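# Press the gauge pin on the magnet-marked post

## Task

Find the fixture post with the yellow magnet on it, drive that post's gauge pin fully in and keep it bottomed for one second (letting the spring return it afterwards is fine), without touching the other three pins or moving the magnet.

## Robot and tools

Robot: two UR20 arms, left_arm and right_arm, each ending in a Robotiq 2F-85 two-finger gripper with a wrist camera. In the scene frame the origin sits on the table top halfway between the nominal bases, +z is up, +x points out over the table, and left_arm is on the +y side. Calibrated bases: left_arm root at (+0.060, +0.928, 0) m, right_arm at (-0.064, -0.817, 0) m, both nearly unrotated. Hand poses, velocities and targets in results are given in that arm's own base frame. Offsets you command run along the current Hand target's own axes. On the gripper, fingers point along +z and close along y. end_effector_position is the point between closed pads; closed fingertips extend about 19 mm past it (6 mm when open). A camera block juts about 10 cm toward the gripper's +x.

Every moving call uses a row of 18 numbers: left arm dx, dy, dz, rx, ry, rz, gripper position, force_limit, speed, then the same nine for the right arm. The six pose numbers are an offset, not a pose, measured from that arm's Hand target when the action or move begins; 1.0 equals 0.6 m of travel or 180 degrees, and rx, ry, rz form a single rotation vector. All 18 must lie in [-1, 1]. Gripper position is absolute: +1 is fully open (85 mm), about -0.8 brings the pads together, -1 squeezes until blocked. force_limit and speed are also in [-1, 1] (speed -1 about 20 mm/s, 0 about 85, +1 about 150); both start at +1. To keep a gripper unchanged, resend its last three numbers; zero is itself a command. Sending all six pose zeros re-requests an arm's Hand target.

execute_actions(actions, cameras): actions is a list of actions; each action is a table of 1 to 15 rows, each row run for one 1/30 s step, the last row held to fill 15 steps (0.5 s). Each row counts from the action's start, not from the previous row, and a repeated offset moves further. An empty list just reports state and images.

move(target, speed, blend, stop_force, zero, blocking, cameras): straight-line path to one row, or a list of up to 15 rows all offset from the same starting Hand targets. speed is path top speed in m/s, 0.002 to 4.2 (default 0.25), one value or one per target; turns are capped at twice that in rad/s. blend, in metres, rounds corners in a list. stop_force, 6 to 120 N for both arms, ends an arm's path when its wrist sensor feels that much push against its travel (or 200 N in any direction); unreliable when the gripper rotates, and it should be left out when backing off a contact. zero (only with stop_force) re-zeros moving arms first when true. blocking=false returns after 0.5 s while the move runs, not allowed with stop_force. Paths do not avoid obstacles or the other arm; stay clear of an arm's own base. The result adds a "move:" line naming the ending (done, off_target, moving, held, fault) and limits (paced = pose clipped, held = steps withheld). An unnamed arm is done: resting within 3 mm and 2 degrees of its goal.

wait(seconds 0 to 10) lets time pass with commands held. stop brakes a running move. zoom_image(camera, region [x0, y0, x1, y1] in pixels, at most 504x504) enlarges part of cam_left_wrist or cam_right_wrist (both 896x504). zero_wrist_force(arm) tares that arm's sensor. read_manual gives licence texts only. finished_scene(scene 1 to 3) ends the current scene irreversibly; call it only once the pin has been held in.

Result lines: end_effector_position (m), quaternion and velocities in the base frame; Hand target (the commanded pose after clipping, the reference for the next offset; the gripper may rest short of it, so send the gap as an offset); Tool commands; object_status (0 moving, 1 blocked while opening, 2 blocked while closing, i.e. gripping, 3 reached position); position_measured in counts (3 open, 78 about 60 mm, 130 about 40 mm, 180 about 20 mm, 230 pads touching); Joint positions and torques; Wrist force and torque along the gripper's axes plus the peak since last shown; step readings for action calls. Joint velocities may read "within noise". Camera calibration (K, distortion, world-to-camera transform) lets you map pixels to positions; wrist camera poses are in the carrying arm's base frame.

Limits and hazards: commanded orientation is clipped to 32 degrees from the measured one each step, and motion lags commands by about 0.2 s. The arms are stiff, so a goal even slightly past a firm surface can cause a fault: a net outside force near 150 N (plus or minus 25) or joint contact torque at its limit (wrist joints 98.4 N m) freezes that arm for 10 s. Approach the pin slowly with a stop_force, press just far enough to bottom it, hold about a second, then back off without stop_force. Avoid hitting things, hard or fast pushes, arm-to-arm contact (which can end the scene), nudging the magnet or other pins, and anything leaving the table. Motors heating to 70 °C give a MOTOR HOT line; 85 °C brakes the arm for 30 to 60 s, so avoid long strained holds. The robot keeps running while you think.

Each tool is called after ">>>" in YAML: its name, and indented under it one key for each argument.

## Session

>>> execute_actions:
  actions: []

Scene clock: 0.00 s.
left_arm: end_effector_position=(+0.6452, +0.5338, +0.3687) position_measured=3 object_status=3 end_effector_quat_wxyz=(+0.054, +0.895, -0.431, +0.101) | right_arm: end_effector_position=(+1.0094, -0.4085, +0.1239) position_measured=3 object_status=3 end_effector_quat_wxyz=(+0.497, -0.362, -0.574, -0.541)
Joint positions: left_arm=[0.541 -1.507 2.094 -2.179 -1.799 -1.706] | right_arm=[2.693 -2.576 -1.22 -2.623 2.507 -0.374]
Joint velocities: within noise
Joint torques (N m): no reading
Motor temperatures (°C): left_arm=[24 36 26 39 35 34] | right_arm=[29 36 36 38 34 39]
Wrist force (N): no reading
Wrist torque (N m): no reading
Wrist force, peak (N): no reading
Hand target: left_arm +0.6452, +0.5338, +0.3687; +0.054, +0.895, -0.431, +0.101 | right_arm +1.0094, -0.4085, +0.1239; +0.497, -0.362, -0.574, -0.541
Tool commands: left_gripper/position=+1.0 left_gripper/force_limit=+1.0 left_gripper/speed=+1.0 right_gripper/position=+1.0 right_gripper/force_limit=+1.0 right_gripper/speed=+1.0

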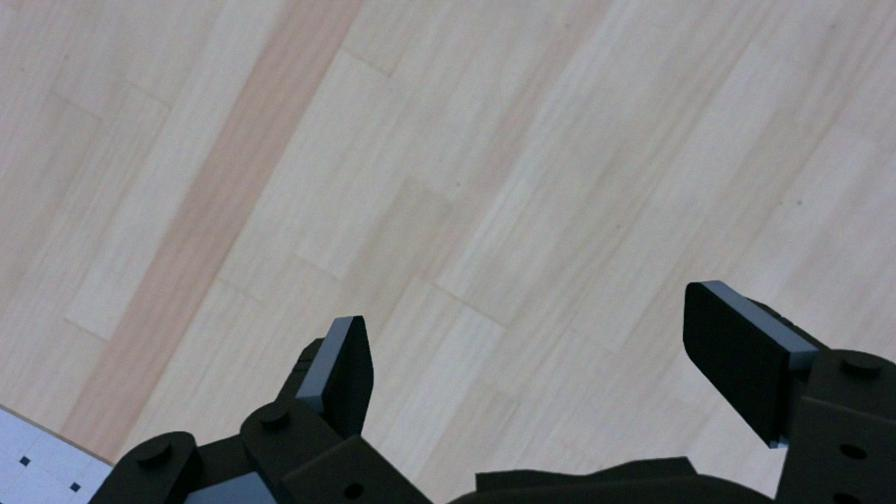

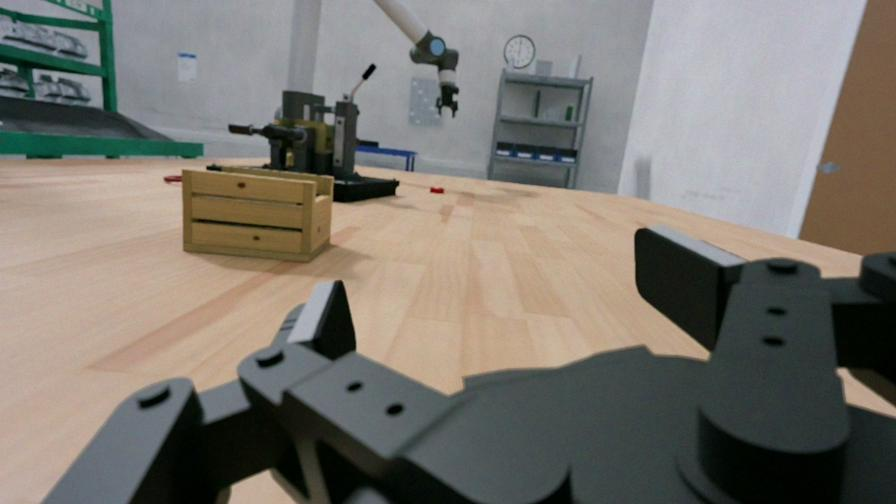

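>>> zoom_image:
  camera: "cam_right_wrist"
  region: [150, 50, 550, 280]

>>> zoom_image:
  camera: "cam_left_wrist"
  region: [0, 380, 200, 504]

Scaled by 1.260 from the camera's 896x504 image, which has a finer 1280x720 frame.

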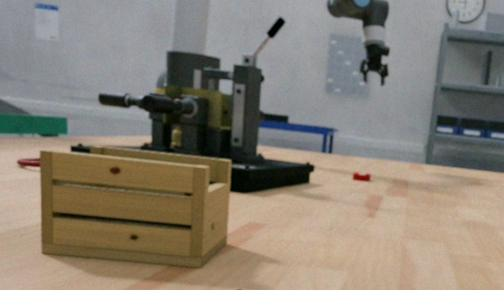

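Scaled by 2.520 from the camera's 896x504 image, which has a finer 1280x720 frame.

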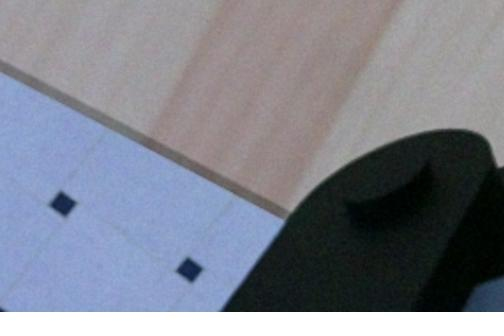

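>>> move:
  target: [0,0,0,0,0,0,1,1,1,0.674,-0.197,0.455,0,-0.17,0,1,1,1]
  speed: 0.4

Scene clock: 3.23 s.
left_arm: end_effector_position=(+0.6452, +0.5338, +0.3687) position_measured=3 object_status=3 end_effector_quat_wxyz=(+0.054, +0.895, -0.431, +0.101) | right_arm: end_effector_position=(+0.7494, -0.2087, +0.5039) position_measured=3 object_status=3 end_effector_quat_wxyz=(-0.329, +0.492, +0.684, +0.426)
Joint positions: left_arm=[0.541 -1.507 2.094 -2.179 -1.799 -1.706] | right_arm=[2.768 -1.721 -1.905 -1.794 2.555 0.481]
Joint velocities: within noise
Joint torques (N m): left_arm=[2.69 -100.32 -94.3 -10.86 -1.04 0.03] | right_arm=[21.71 137.87 78.95 11.91 -1.16 6.19]
Motor temperatures (°C): left_arm=[24 36 26 39 35 34] | right_arm=[29 36 36 38 34 39]
Wrist force (N): left_arm=[0.0 -0.5 0.0] | right_arm=[-0.5 1.1 0.9]
Wrist torque (N m): left_arm=[-0.08 0.01 0.00] | right_arm=[0.47 0.29 -0.16]
Wrist force, peak (N): left_arm=[0.0 -0.6 0.1] | right_arm=[-4.1 0.3 -1.7]
Hand target: left_arm +0.6452, +0.5338, +0.3687; +0.054, +0.895, -0.431, +0.101 | right_arm +0.7493, -0.2087, +0.5040; -0.328, +0.492, +0.685, +0.426
Off the commanded pose: left_arm 0.000 m, 0 deg | right_arm 0.000 m, 0 deg.
move: done
camera_calibration:
cam_right_wrist: T_world_to_cam=[[0.989328, 0.0223821, 0.143979, -0.792581], [0.123318, -0.65495, -0.745543, 0.156124], [0.077612, 0.755341, -0.65072, 0.555384], [0, 0, 0, 1]] pos_world=[0.721765, -0.299511, 0.591911]

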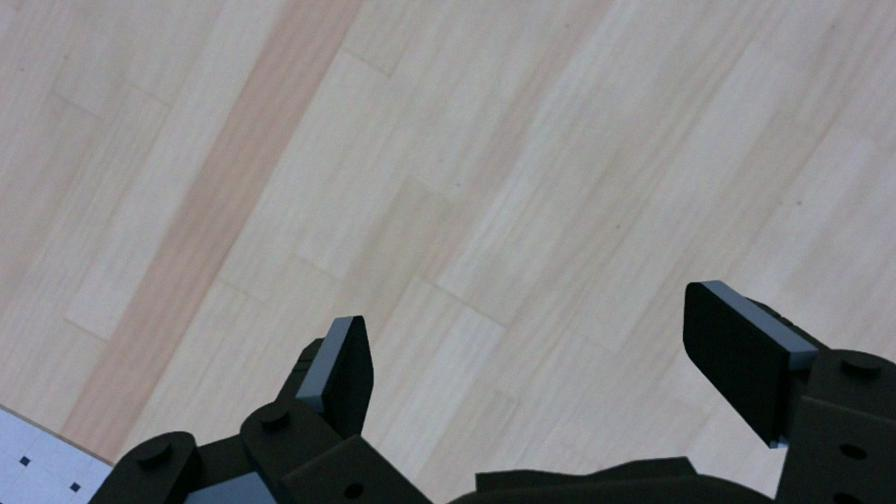

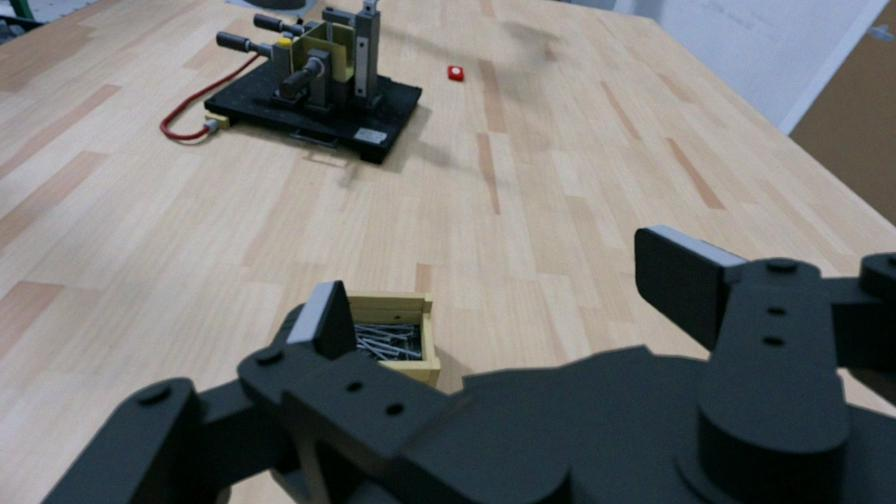

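>>> zoom_image:
  camera: "cam_right_wrist"
  region: [150, 0, 450, 170]

Scaled by 1.680 from the camera's 896x504 image, which has a finer 1280x720 frame.

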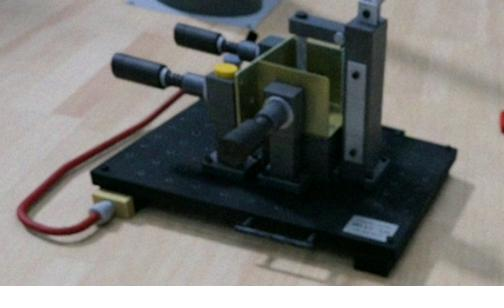

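>>> move:
  target: [0.971,0.639,0.011,0,0,0,-1,0,0,0,0,0,0,0,0,1,1,1]
  speed: 0.5
  cameras: ["cam_left_wrist"]

>>> move:
  target: [0.361,0.814,0.007,0.0508,0.0999,-0.0797,-1,0,0,0,0,0,0,0,0,1,1,1]
  speed: 0.4
  cameras: ["cam_left_wrist"]

Scene clock: 7.97 s.
left_arm: end_effector_position=(+0.7008, -0.1491, +0.4980) position_measured=232 object_status=3 end_effector_quat_wxyz=(+0.054, +0.895, -0.431, +0.101) | right_arm: end_effector_position=(+0.7493, -0.2087, +0.5040) position_measured=3 object_status=3 end_effector_quat_wxyz=(-0.328, +0.492, +0.685, +0.426)
Joint positions: left_arm=[-0.441 -1.803 2.199 -2.169 -1.679 -2.697] | right_arm=[2.768 -1.721 -1.905 -1.793 2.555 0.481]
Joint velocities: within noise
Joint torques (N m): left_arm=[-26.6 -15.96 -122.31 -7.97 4.04 -2.38] | right_arm=[18.18 124.1 100.41 7.81 0.37 4.94]
Motor temperatures (°C): left_arm=[24 36 26 39 35 34] | right_arm=[29 36 36 38 34 39]
Wrist force (N): left_arm=[0.0 -0.6 -0.3] | right_arm=[-0.8 1.1 1.1]
Wrist torque (N m): left_arm=[-0.14 0.01 -0.02] | right_arm=[0.48 0.34 -0.16]
Wrist force, peak (N): left_arm=[4.2 2.5 -0.3] | right_arm=[-1.0 1.1 1.0]
Hand target: left_arm +0.7008, -0.1493, +0.4980; +0.054, +0.895, -0.431, +0.101 | right_arm +0.7493, -0.2087, +0.5040; -0.328, +0.492, +0.685, +0.426
Off the commanded pose: left_arm 0.000 m, 0 deg | right_arm 0.000 m, 0 deg.
move: done
camera_calibration:
cam_left_wrist: T_world_to_cam=[[-0.854395, -0.519376, -0.0160802, 0.546116], [-0.518451, 0.849978, 0.0935224, 0.466762], [-0.0349055, 0.0882418, -0.995487, 0.659404], [0, 0, 0, 1]] pos_world=[0.731609, -0.171285, 0.621558]
Images, in order (width x height): cam_left_wrist 896x504.

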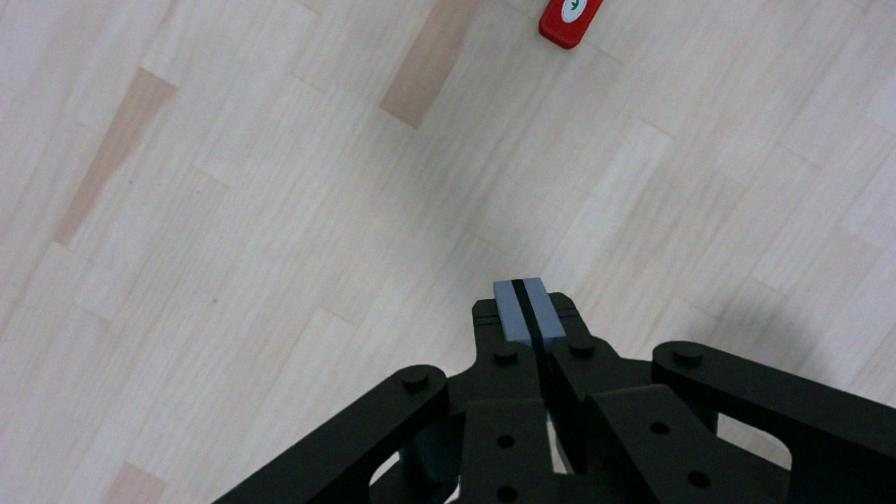

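Scene clock: 10.00 s.
left_arm: end_effector_position=(+0.4513, -0.6190, +0.5476) position_measured=232 object_status=3 end_effector_quat_wxyz=(+0.061, +0.916, -0.293, +0.265) | right_arm: end_effector_position=(+0.7493, -0.2087, +0.5040) position_measured=3 object_status=3 end_effector_quat_wxyz=(-0.328, +0.492, +0.685, +0.426)
Joint positions: left_arm=[-1.392 -1.857 2.264 -2.361 -1.164 -3.835] | right_arm=[2.768 -1.721 -1.905 -1.793 2.555 0.481]
Joint velocities: within noise
Joint torques (N m): left_arm=[-13.2 -3.08 -126.79 -7.67 7.44 -4.21] | right_arm=[15.07 129.64 99.39 10.76 0.84 4.94]
Motor temperatures (°C): left_arm=[24 36 26 39 35 34] | right_arm=[29 36 36 38 34 39]
Wrist force (N): left_arm=[0.1 -0.7 0.3] | right_arm=[-0.6 1.2 0.5]
Wrist torque (N m): left_arm=[0.04 0.12 -0.03] | right_arm=[0.48 0.30 -0.16]
Wrist force, peak (N): left_arm=[-1.6 -4.5 -0.4] | right_arm=[-0.4 1.5 0.9]
Hand target: left_arm +0.4513, -0.6191, +0.5476; +0.061, +0.916, -0.293, +0.265 | right_arm +0.7493, -0.2087, +0.5040; -0.328, +0.492, +0.685, +0.426
Off the commanded pose: left_arm 0.000 m, 0 deg | right_arm 0.000 m, 0 deg.
move: done
camera_calibration:
cam_left_wrist: T_world_to_cam=[[-0.655355, -0.747721, -0.106882, -0.0916614], [-0.718665, 0.660823, -0.21641, 0.875169], [0.232444, -0.0650126, -0.970434, 0.512289], [0, 0, 0, 1]] pos_world=[0.449805, -0.613564, 0.676741]
Images, in order (width x height): cam_left_wrist 896x504.

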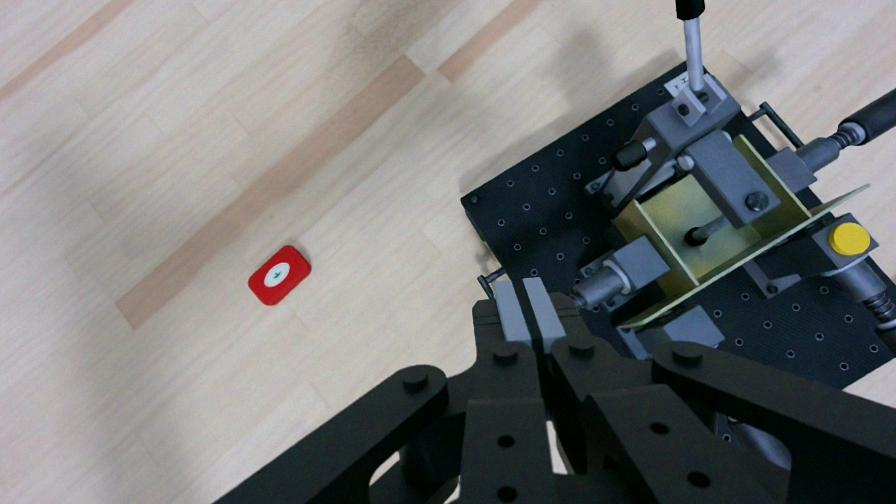

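>>> move:
  target: [-0.648,0.823,-0.188,0.0508,0.0999,-0.0797,-1,0,0,0,0,0,0,0,0,1,1,1]
  speed: 0.4
  cameras: ["cam_left_wrist"]

Scene clock: 13.07 s.
left_arm: end_effector_position=(-0.1480, -0.7978, +0.4193) position_measured=232 object_status=3 end_effector_quat_wxyz=(+0.066, +0.895, -0.142, +0.417) | right_arm: end_effector_position=(+0.7493, -0.2087, +0.5040) position_measured=3 object_status=3 end_effector_quat_wxyz=(-0.328, +0.492, +0.685, +0.426)
Joint positions: left_arm=[-2.32 -1.529 2.094 -1.671 -0.803 -5.338] | right_arm=[2.768 -1.721 -1.905 -1.793 2.555 0.481]
Joint velocities: within noise
Joint torques (N m): left_arm=[-14.41 -67.92 -111.94 -3.86 -2.06 -3.96] | right_arm=[16.83 126.25 96.34 10.3 1.7 5.22]
Motor temperatures (°C): left_arm=[24 36 26 39 35 34] | right_arm=[29 36 36 38 34 39]
Wrist force (N): left_arm=[0.6 -0.5 -0.3] | right_arm=[-0.7 0.9 0.6]
Wrist torque (N m): left_arm=[0.09 0.19 -0.02] | right_arm=[0.45 0.33 -0.16]
Wrist force, peak (N): left_arm=[2.8 -3.7 0.7] | right_arm=[-0.8 1.3 1.0]
Hand target: left_arm -0.1481, -0.7978, +0.4193; +0.066, +0.895, -0.142, +0.417 | right_arm +0.7493, -0.2087, +0.5040; -0.328, +0.492, +0.685, +0.426
Off the commanded pose: left_arm 0.000 m, 0 deg | right_arm 0.000 m, 0 deg.
move: done
camera_calibration:
cam_left_wrist: T_world_to_cam=[[-0.388121, -0.916513, -0.0967743, -0.731208], [-0.767231, 0.379498, -0.517046, 0.429225], [0.510606, -0.126428, -0.850469, 0.457312], [0, 0, 0, 1]] pos_world=[-0.187989, -0.775235, 0.540097]
Images, in order (width x height): cam_left_wrist 896x504.

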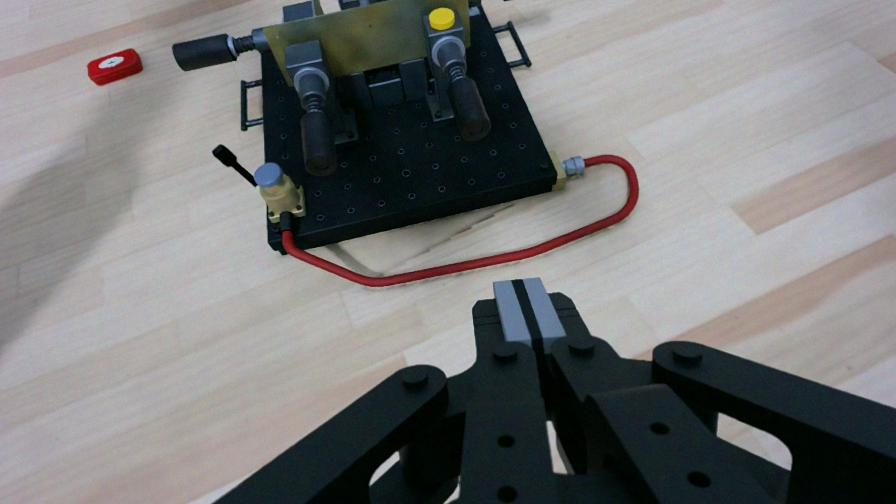

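>>> zoom_image:
  camera: "cam_left_wrist"
  region: [240, 0, 540, 170]

Scaled by 1.680 from the camera's 896x504 image, which has a finer 1280x720 frame.

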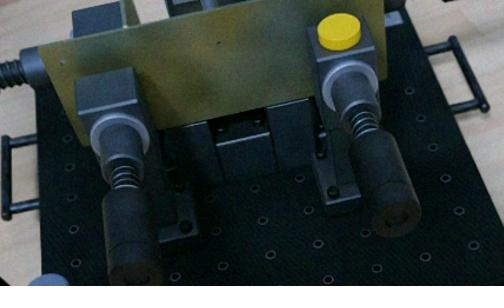

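>>> move:
  target: [-0.056,0.057,0.565,0.025,0.0834,-0.0159,-1,0,0,0,0,0,0,0,0,1,1,1]
  speed: 0.3
  cameras: ["cam_left_wrist"]

Scene clock: 16.50 s.
left_arm: end_effector_position=(+0.0677, -0.9037, +0.1756) position_measured=232 object_status=3 end_effector_quat_wxyz=(+0.059, +0.838, -0.093, +0.534) | right_arm: end_effector_position=(+0.7493, -0.2087, +0.5040) position_measured=3 object_status=3 end_effector_quat_wxyz=(-0.328, +0.492, +0.685, +0.426)
Joint positions: left_arm=[-2.073 -1.166 2.208 -2.076 -0.514 -5.311] | right_arm=[2.768 -1.721 -1.905 -1.793 2.555 0.481]
Joint velocities: within noise
Joint torques (N m): left_arm=[21.3 -119.61 -81.59 -8.82 9.79 2] | right_arm=[16.89 121.1 93.72 9.95 2.66 4.67]
Motor temperatures (°C): left_arm=[24 36 26 39 35 34] | right_arm=[29 36 36 37 34 39]
Wrist force (N): left_arm=[1.2 -0.4 0.2] | right_arm=[-0.5 1.2 0.8]
Wrist torque (N m): left_arm=[0.08 0.14 -0.04] | right_arm=[0.49 0.29 -0.16]
Wrist force, peak (N): left_arm=[1.7 -0.4 -3.7] | right_arm=[-0.7 1.3 1.0]
Hand target: left_arm +0.0677, -0.9038, +0.1756; +0.059, +0.838, -0.093, +0.534 | right_arm +0.7493, -0.2087, +0.5040; -0.328, +0.492, +0.685, +0.426
Off the commanded pose: left_arm 0.000 m, 0 deg | right_arm 0.000 m, 0 deg.
move: done
camera_calibration:
cam_left_wrist: T_world_to_cam=[[-0.274283, -0.954645, -0.115854, -0.806963], [-0.639955, 0.271124, -0.718992, 0.437809], [0.717792, -0.123066, -0.685295, 0.0866205], [0, 0, 0, 1]] pos_world=[-0.00333354, -0.878403, 0.280652]
Images, in order (width x height): cam_left_wrist 896x504.

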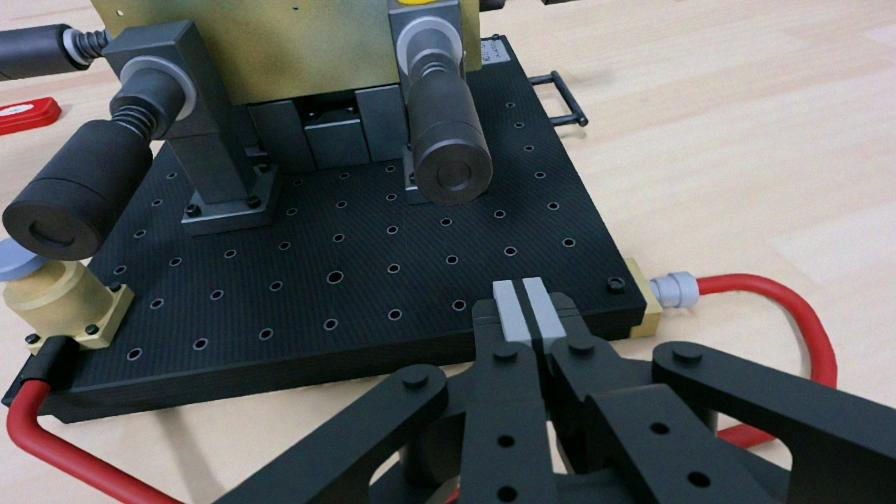

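>>> move:
  target: [0.0118,-0.0117,0.0765,0,0,0,-1,0,0,0,0,0,0,0,0,1,1,1]
  speed: 0.15
  cameras: ["cam_left_wrist"]

>>> zoom_image:
  camera: "cam_left_wrist"
  region: [350, 20, 650, 350]

Scene clock: 19.07 s.
left_arm: end_effector_position=(+0.1127, -0.9067, +0.1626) position_measured=232 object_status=3 end_effector_quat_wxyz=(+0.059, +0.838, -0.093, +0.534) | right_arm: end_effector_position=(+0.7493, -0.2087, +0.5040) position_measured=3 object_status=3 end_effector_quat_wxyz=(-0.328, +0.492, +0.685, +0.426)
Joint positions: left_arm=[-2.024 -1.145 2.235 -2.203 -0.49 -5.221] | right_arm=[2.768 -1.721 -1.905 -1.793 2.555 0.481]
Joint velocities: within noise
Joint torques (N m): left_arm=[20.62 -119.1 -30.76 -11.31 9.72 3.33] | right_arm=[11.98 123.31 92.4 9.21 2.89 4.75]
Motor temperatures (°C): left_arm=[24 36 26 39 35 34] | right_arm=[29 36 36 37 34 39]
Wrist force (N): left_arm=[1.3 -0.6 -0.5] | right_arm=[-0.6 1.1 0.7]
Wrist torque (N m): left_arm=[0.05 0.18 -0.04] | right_arm=[0.48 0.31 -0.16]
Wrist force, peak (N): left_arm=[1.5 -0.9 0.8] | right_arm=[-0.5 1.3 1.2]
Hand target: left_arm +0.1128, -0.9067, +0.1626; +0.059, +0.838, -0.093, +0.534 | right_arm +0.7493, -0.2087, +0.5040; -0.328, +0.492, +0.685, +0.426
Off the commanded pose: left_arm 0.000 m, 0 deg | right_arm 0.000 m, 0 deg.
move: done
camera_calibration:
cam_left_wrist: T_world_to_cam=[[-0.274238, -0.954664, -0.115804, -0.798995], [-0.639974, 0.271057, -0.719, 0.458082], [0.717793, -0.123065, -0.685295, 0.0449707], [0, 0, 0, 1]] pos_world=[0.0417666, -0.881403, 0.267652]
Images, in order (width x height): cam_left_wrist 896x504.

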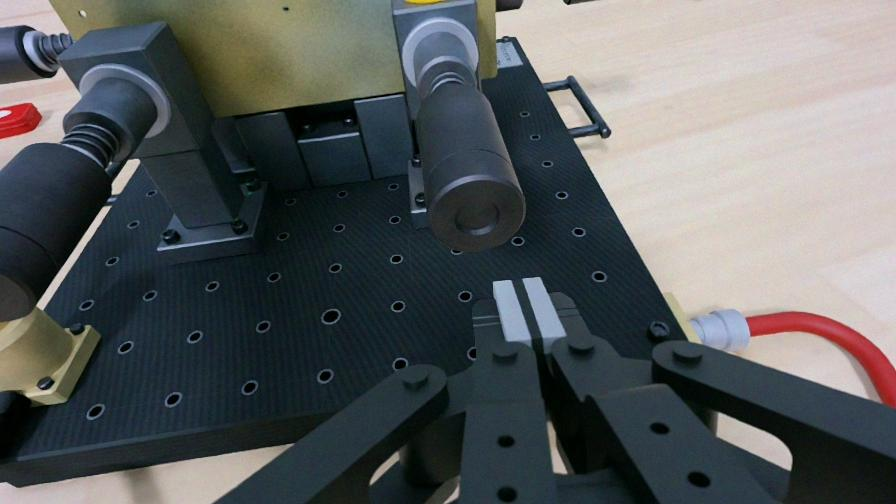

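Scaled by 1.527 from the camera's 896x504 image, which has a finer 1280x720 frame.

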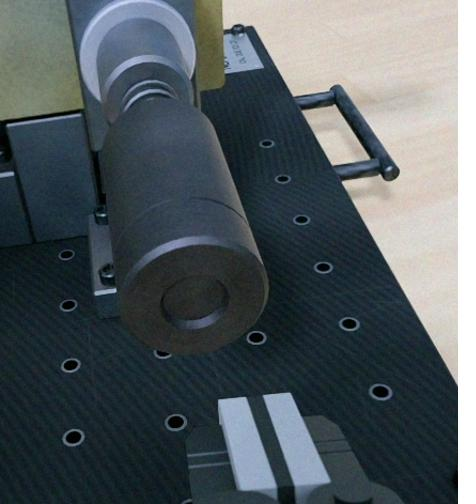

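>>> move:
  target: [0.0345,-0.0198,0.0638,0,0,0,-1,0,0,0,0,0,0,0,0,1,1,1]
  speed: 0.03
  stop_force: 8
  cameras: ["cam_left_wrist"]

>>> zoom_image:
  camera: "cam_left_wrist"
  region: [350, 20, 650, 350]

Scene clock: 22.40 s.
left_arm: end_effector_position=(+0.1489, -0.9051, +0.1647) position_measured=232 object_status=3 end_effector_quat_wxyz=(+0.059, +0.838, -0.093, +0.534) | right_arm: end_effector_position=(+0.7493, -0.2087, +0.5040) position_measured=3 object_status=3 end_effector_quat_wxyz=(-0.328, +0.492, +0.685, +0.426)
Joint positions: left_arm=[-1.985 -1.144 2.255 -2.291 -0.474 -5.146] | right_arm=[2.768 -1.721 -1.905 -1.793 2.555 0.481]
Joint velocities: within noise
Joint torques (N m): left_arm=[-13.41 -175.52 -72.53 -5.21 1.54 -3.99] | right_arm=[12 128.19 91.49 9.45 3.21 4.48]
Motor temperatures (°C): left_arm=[24 36 26 39 35 34] | right_arm=[29 36 36 37 34 39]
Wrist force (N): left_arm=[-3.0 -1.6 -5.7] | right_arm=[-0.7 0.9 0.7]
Wrist torque (N m): left_arm=[0.20 0.24 -0.10] | right_arm=[0.43 0.32 -0.16]
Wrist force, peak (N): left_arm=[-3.5 2.3 -7.7] | right_arm=[-0.6 1.4 1.0]
Hand target: left_arm +0.1489, -0.9051, +0.1647; +0.059, +0.838, -0.093, +0.534 (not the last commanded pose) | right_arm +0.7493, -0.2087, +0.5040; -0.328, +0.492, +0.685, +0.426
Off the commanded pose: left_arm 0.009 m, 0 deg | right_arm 0.000 m, 0 deg.
move: contact (left_arm)
camera_calibration:
cam_left_wrist: T_world_to_cam=[[-0.274073, -0.954709, -0.115822, -0.787372], [-0.639925, 0.270944, -0.719087, 0.482182], [0.7179, -0.122965, -0.685201, 0.0207483], [0, 0, 0, 1]] pos_world=[0.0778672, -0.879804, 0.269752]
Images, in order (width x height): cam_left_wrist 896x504.

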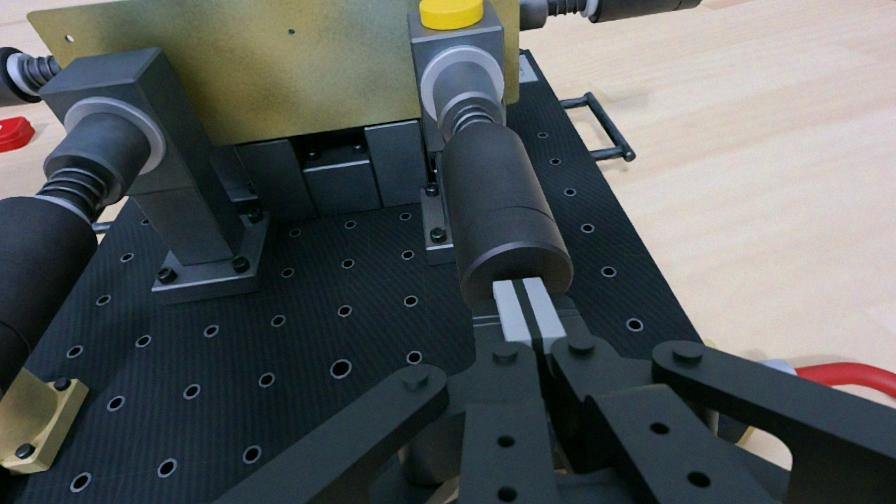

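Scaled by 1.527 from the camera's 896x504 image, which has a finer 1280x720 frame.

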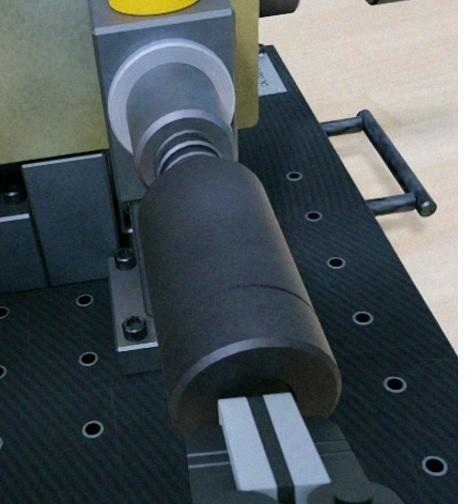

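>>> move:
  target: [0.0282,-0.0026,0.0604,0,0,0,-1,0,0,0,0,0,0,0,0,1,1,1]
  speed: 0.02
  stop_force: 40
  cameras: ["cam_left_wrist"]

>>> zoom_image:
  camera: "cam_left_wrist"
  region: [350, 20, 650, 350]

Scene clock: 25.13 s.
left_arm: end_effector_position=(+0.1643, -0.9079, +0.1647) position_measured=232 object_status=3 end_effector_quat_wxyz=(+0.059, +0.838, -0.093, +0.534) | right_arm: end_effector_position=(+0.7493, -0.2087, +0.5040) position_measured=3 object_status=3 end_effector_quat_wxyz=(-0.328, +0.492, +0.685, +0.426)
Joint positions: left_arm=[-1.966 -1.138 2.259 -2.334 -0.468 -5.108] | right_arm=[2.768 -1.721 -1.905 -1.793 2.555 0.481]
Joint velocities: within noise
Joint torques (N m): left_arm=[6.9 -164.06 -62.21 -4.37 3.49 -4.3] | right_arm=[16.81 122.92 86.69 9.16 5.56 3.96]
Motor temperatures (°C): left_arm=[24 36 26 39 35 34] | right_arm=[29 36 36 37 34 39]
Wrist force (N): left_arm=[-11.8 3.8 -32.1] | right_arm=[-0.5 0.9 0.8]
Wrist torque (N m): left_arm=[0.28 0.29 -0.11] | right_arm=[0.43 0.29 -0.16]
Wrist force, peak (N): left_arm=[-33.5 -18.3 -113.6] | right_arm=[-0.7 1.4 1.0]
Hand target: left_arm +0.1643, -0.9079, +0.1647; +0.059, +0.838, -0.093, +0.534 (not the last commanded pose) | right_arm +0.7493, -0.2087, +0.5040; -0.328, +0.492, +0.685, +0.426
Off the commanded pose: left_arm 0.024 m, 0 deg | right_arm 0.000 m, 0 deg.
move: contact (left_arm)
camera_calibration:
cam_left_wrist: T_world_to_cam=[[-0.273921, -0.954739, -0.115936, -0.785834], [-0.639971, 0.270928, -0.719052, 0.492776], [0.717917, -0.122768, -0.685218, 0.00952475], [0, 0, 0, 1]] pos_world=[0.0932677, -0.882604, 0.269752]
Images, in order (width x height): cam_left_wrist 896x504.

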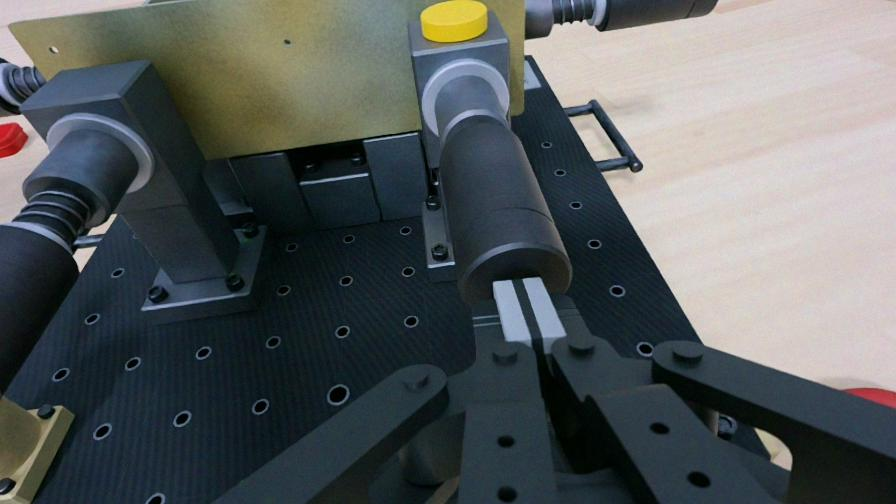

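Scaled by 1.527 from the camera's 896x504 image, which has a finer 1280x720 frame.

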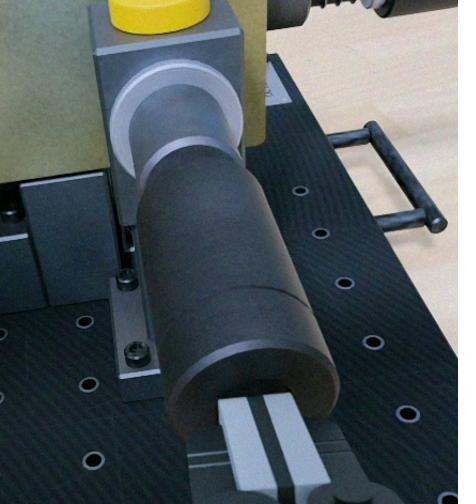

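>>> move:
  target: [0.0035,-0.0003,0.0076,0,0,0,-1,0,0,0,0,0,0,0,0,1,1,1]
  speed: 0.003
  stop_force: 20
  cameras: []

>>> wait:
  seconds: 1.2
  cameras: ["cam_left_wrist"]

Scene clock: 26.40 s.
left_arm: end_effector_position=(+0.1645, -0.9080, +0.1648) position_measured=232 object_status=3 end_effector_quat_wxyz=(+0.059, +0.838, -0.093, +0.534) | right_arm: end_effector_position=(+0.7493, -0.2087, +0.5040) position_measured=3 object_status=3 end_effector_quat_wxyz=(-0.328, +0.492, +0.685, +0.426)
Joint positions: left_arm=[-1.966 -1.138 2.259 -2.335 -0.468 -5.107] | right_arm=[2.768 -1.721 -1.905 -1.793 2.555 0.481]
Joint velocities: within noise
Joint torques (N m): left_arm=[28.3 -148.36 -50.24 -4.6 13.89 -4.33] | right_arm=[11.36 125.34 84.7 8.58 4.96 3.7]
Motor temperatures (°C): left_arm=[24 36 26 39 35 34] | right_arm=[29 36 36 37 34 39]
Wrist force (N): left_arm=[-22.5 -4.1 -54.6] | right_arm=[-0.7 1.1 0.6]
Wrist torque (N m): left_arm=[0.52 0.32 -0.22] | right_arm=[0.48 0.32 -0.16]
Wrist force, peak (N): left_arm=[-26.0 -6.8 -57.7] | right_arm=[-0.5 1.3 1.0]
Hand target: left_arm +0.1645, -0.9080, +0.1648; +0.059, +0.838, -0.093, +0.534 (not the last commanded pose) | right_arm +0.7493, -0.2087, +0.5040; -0.328, +0.492, +0.685, +0.426
Off the commanded pose: left_arm 0.005 m, 0 deg | right_arm 0.000 m, 0 deg.
move: contact (left_arm)
No camera images: "cameras" was empty.

Scene clock: 27.60 s.
left_arm: end_effector_position=(+0.1645, -0.9080, +0.1648) position_measured=232 object_status=3 end_effector_quat_wxyz=(+0.059, +0.838, -0.093, +0.534) | right_arm: end_effector_position=(+0.7493, -0.2087, +0.5040) position_measured=3 object_status=3 end_effector_quat_wxyz=(-0.328, +0.492, +0.685, +0.426)
Joint positions: left_arm=[-1.966 -1.138 2.259 -2.335 -0.468 -5.107] | right_arm=[2.768 -1.721 -1.905 -1.793 2.555 0.481]
Joint velocities: within noise
Joint torques (N m): left_arm=[24.21 -153.73 -48.98 -4.85 13.38 -4.48] | right_arm=[11.28 122.81 84.86 8.69 4.86 4.59]
Motor temperatures (°C): left_arm=[24 36 26 39 35 34] | right_arm=[29 36 36 37 34 39]
Wrist force (N): left_arm=[-22.1 -4.4 -52.5] | right_arm=[-0.3 1.1 0.4]
Wrist torque (N m): left_arm=[0.51 0.35 -0.21] | right_arm=[0.47 0.26 -0.16]
Wrist force, peak (N): left_arm=[-22.7 -4.4 -54.1] | right_arm=[-0.8 1.3 1.0]
Hand target: left_arm +0.1645, -0.9080, +0.1648; +0.059, +0.838, -0.093, +0.534 (not the last commanded pose) | right_arm +0.7493, -0.2087, +0.5040; -0.328, +0.492, +0.685, +0.426
Tool commands: left_gripper/position=-1.0 left_gripper/force_limit=+0.0 left_gripper/speed=+0.0 right_gripper/position=+1.0 right_gripper/force_limit=+1.0 right_gripper/speed=+1.0
Off the commanded pose: left_arm 0.005 m, 0 deg | right_arm 0.000 m, 0 deg.
wait: 1.20 s; at rest by 0.17 s
camera_calibration:
cam_left_wrist: T_world_to_cam=[[-0.274012, -0.954742, -0.115697, -0.785922], [-0.64006, 0.270828, -0.719009, 0.492913], [0.717802, -0.122964, -0.685303, 0.00929898], [0, 0, 0, 1]] pos_world=[0.0934675, -0.882704, 0.269853]
Images, in order (width x height): cam_left_wrist 896x504.

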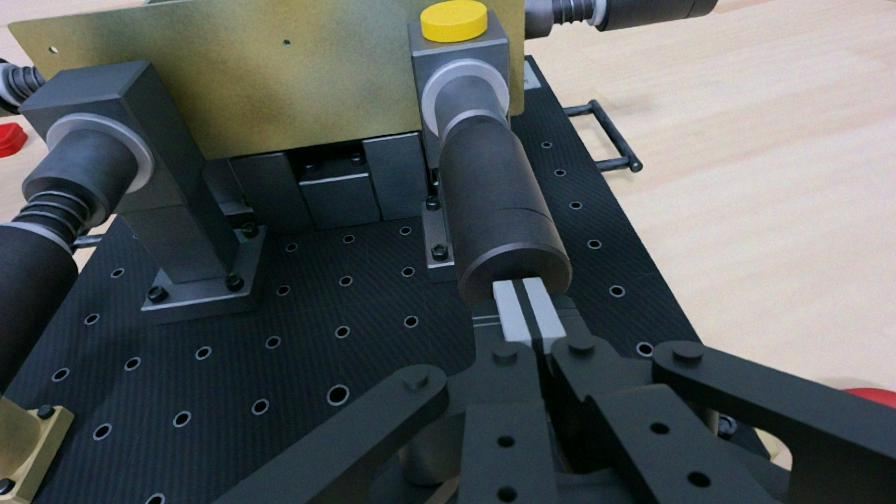

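>>> move:
  target: [-0.0563,0.0052,-0.1207,0,0,0,-1,0,0,0,0,0,0,0,0,1,1,1]
  speed: 0.08
  cameras: ["cam_left_wrist"]

Scene clock: 29.33 s.
left_arm: end_effector_position=(+0.0859, -0.8935, +0.1648) position_measured=232 object_status=3 end_effector_quat_wxyz=(+0.059, +0.838, -0.093, +0.534) | right_arm: end_effector_position=(+0.7493, -0.2087, +0.5040) position_measured=3 object_status=3 end_effector_quat_wxyz=(-0.328, +0.492, +0.685, +0.426)
Joint positions: left_arm=[-2.059 -1.16 2.235 -2.129 -0.507 -5.288] | right_arm=[2.768 -1.721 -1.905 -1.793 2.555 0.481]
Joint velocities: within noise
Joint torques (N m): left_arm=[-20.78 -162.43 -82.22 -3.34 -0.74 -5.68] | right_arm=[15.44 124.8 84.67 9.43 5.79 4.12]
Motor temperatures (°C): left_arm=[24 36 26 39 35 34] | right_arm=[29 36 36 37 34 39]
Wrist force (N): left_arm=[0.2 1.3 -0.3] | right_arm=[-0.7 0.9 0.7]
Wrist torque (N m): left_arm=[0.40 0.37 -0.05] | right_arm=[0.44 0.32 -0.16]
Wrist force, peak (N): left_arm=[-21.9 -4.3 -52.7] | right_arm=[-0.9 1.4 0.8]
Hand target: left_arm +0.0858, -0.8935, +0.1648; +0.059, +0.838, -0.093, +0.534 | right_arm +0.7493, -0.2087, +0.5040; -0.328, +0.492, +0.685, +0.426
Off the commanded pose: left_arm 0.000 m, 0 deg | right_arm 0.000 m, 0 deg.
move: done
camera_calibration:
cam_left_wrist: T_world_to_cam=[[-0.274012, -0.954742, -0.115697, -0.793627], [-0.64006, 0.270828, -0.719009, 0.438605], [0.717802, -0.122964, -0.685303, 0.0674327], [0, 0, 0, 1]] pos_world=[0.0148675, -0.868204, 0.269753]
Images, in order (width x height): cam_left_wrist 896x504.

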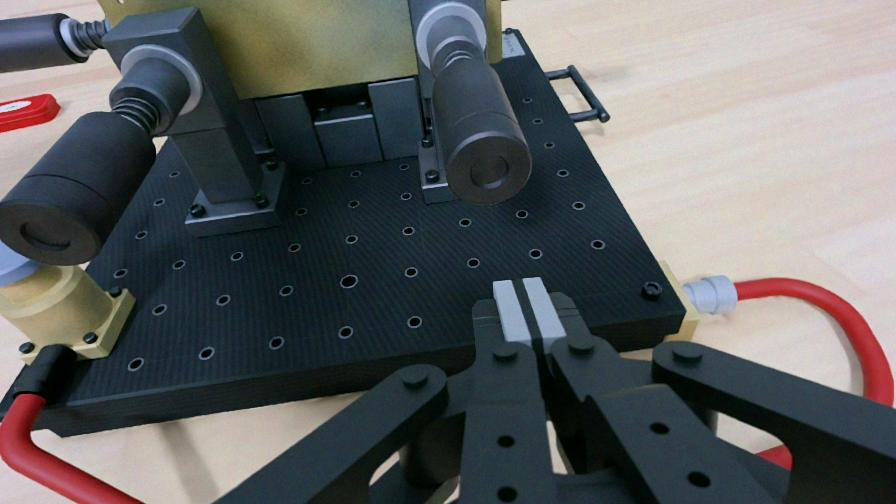

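>>> finished_scene:
  scene: 1

The scene is finished: the task was done.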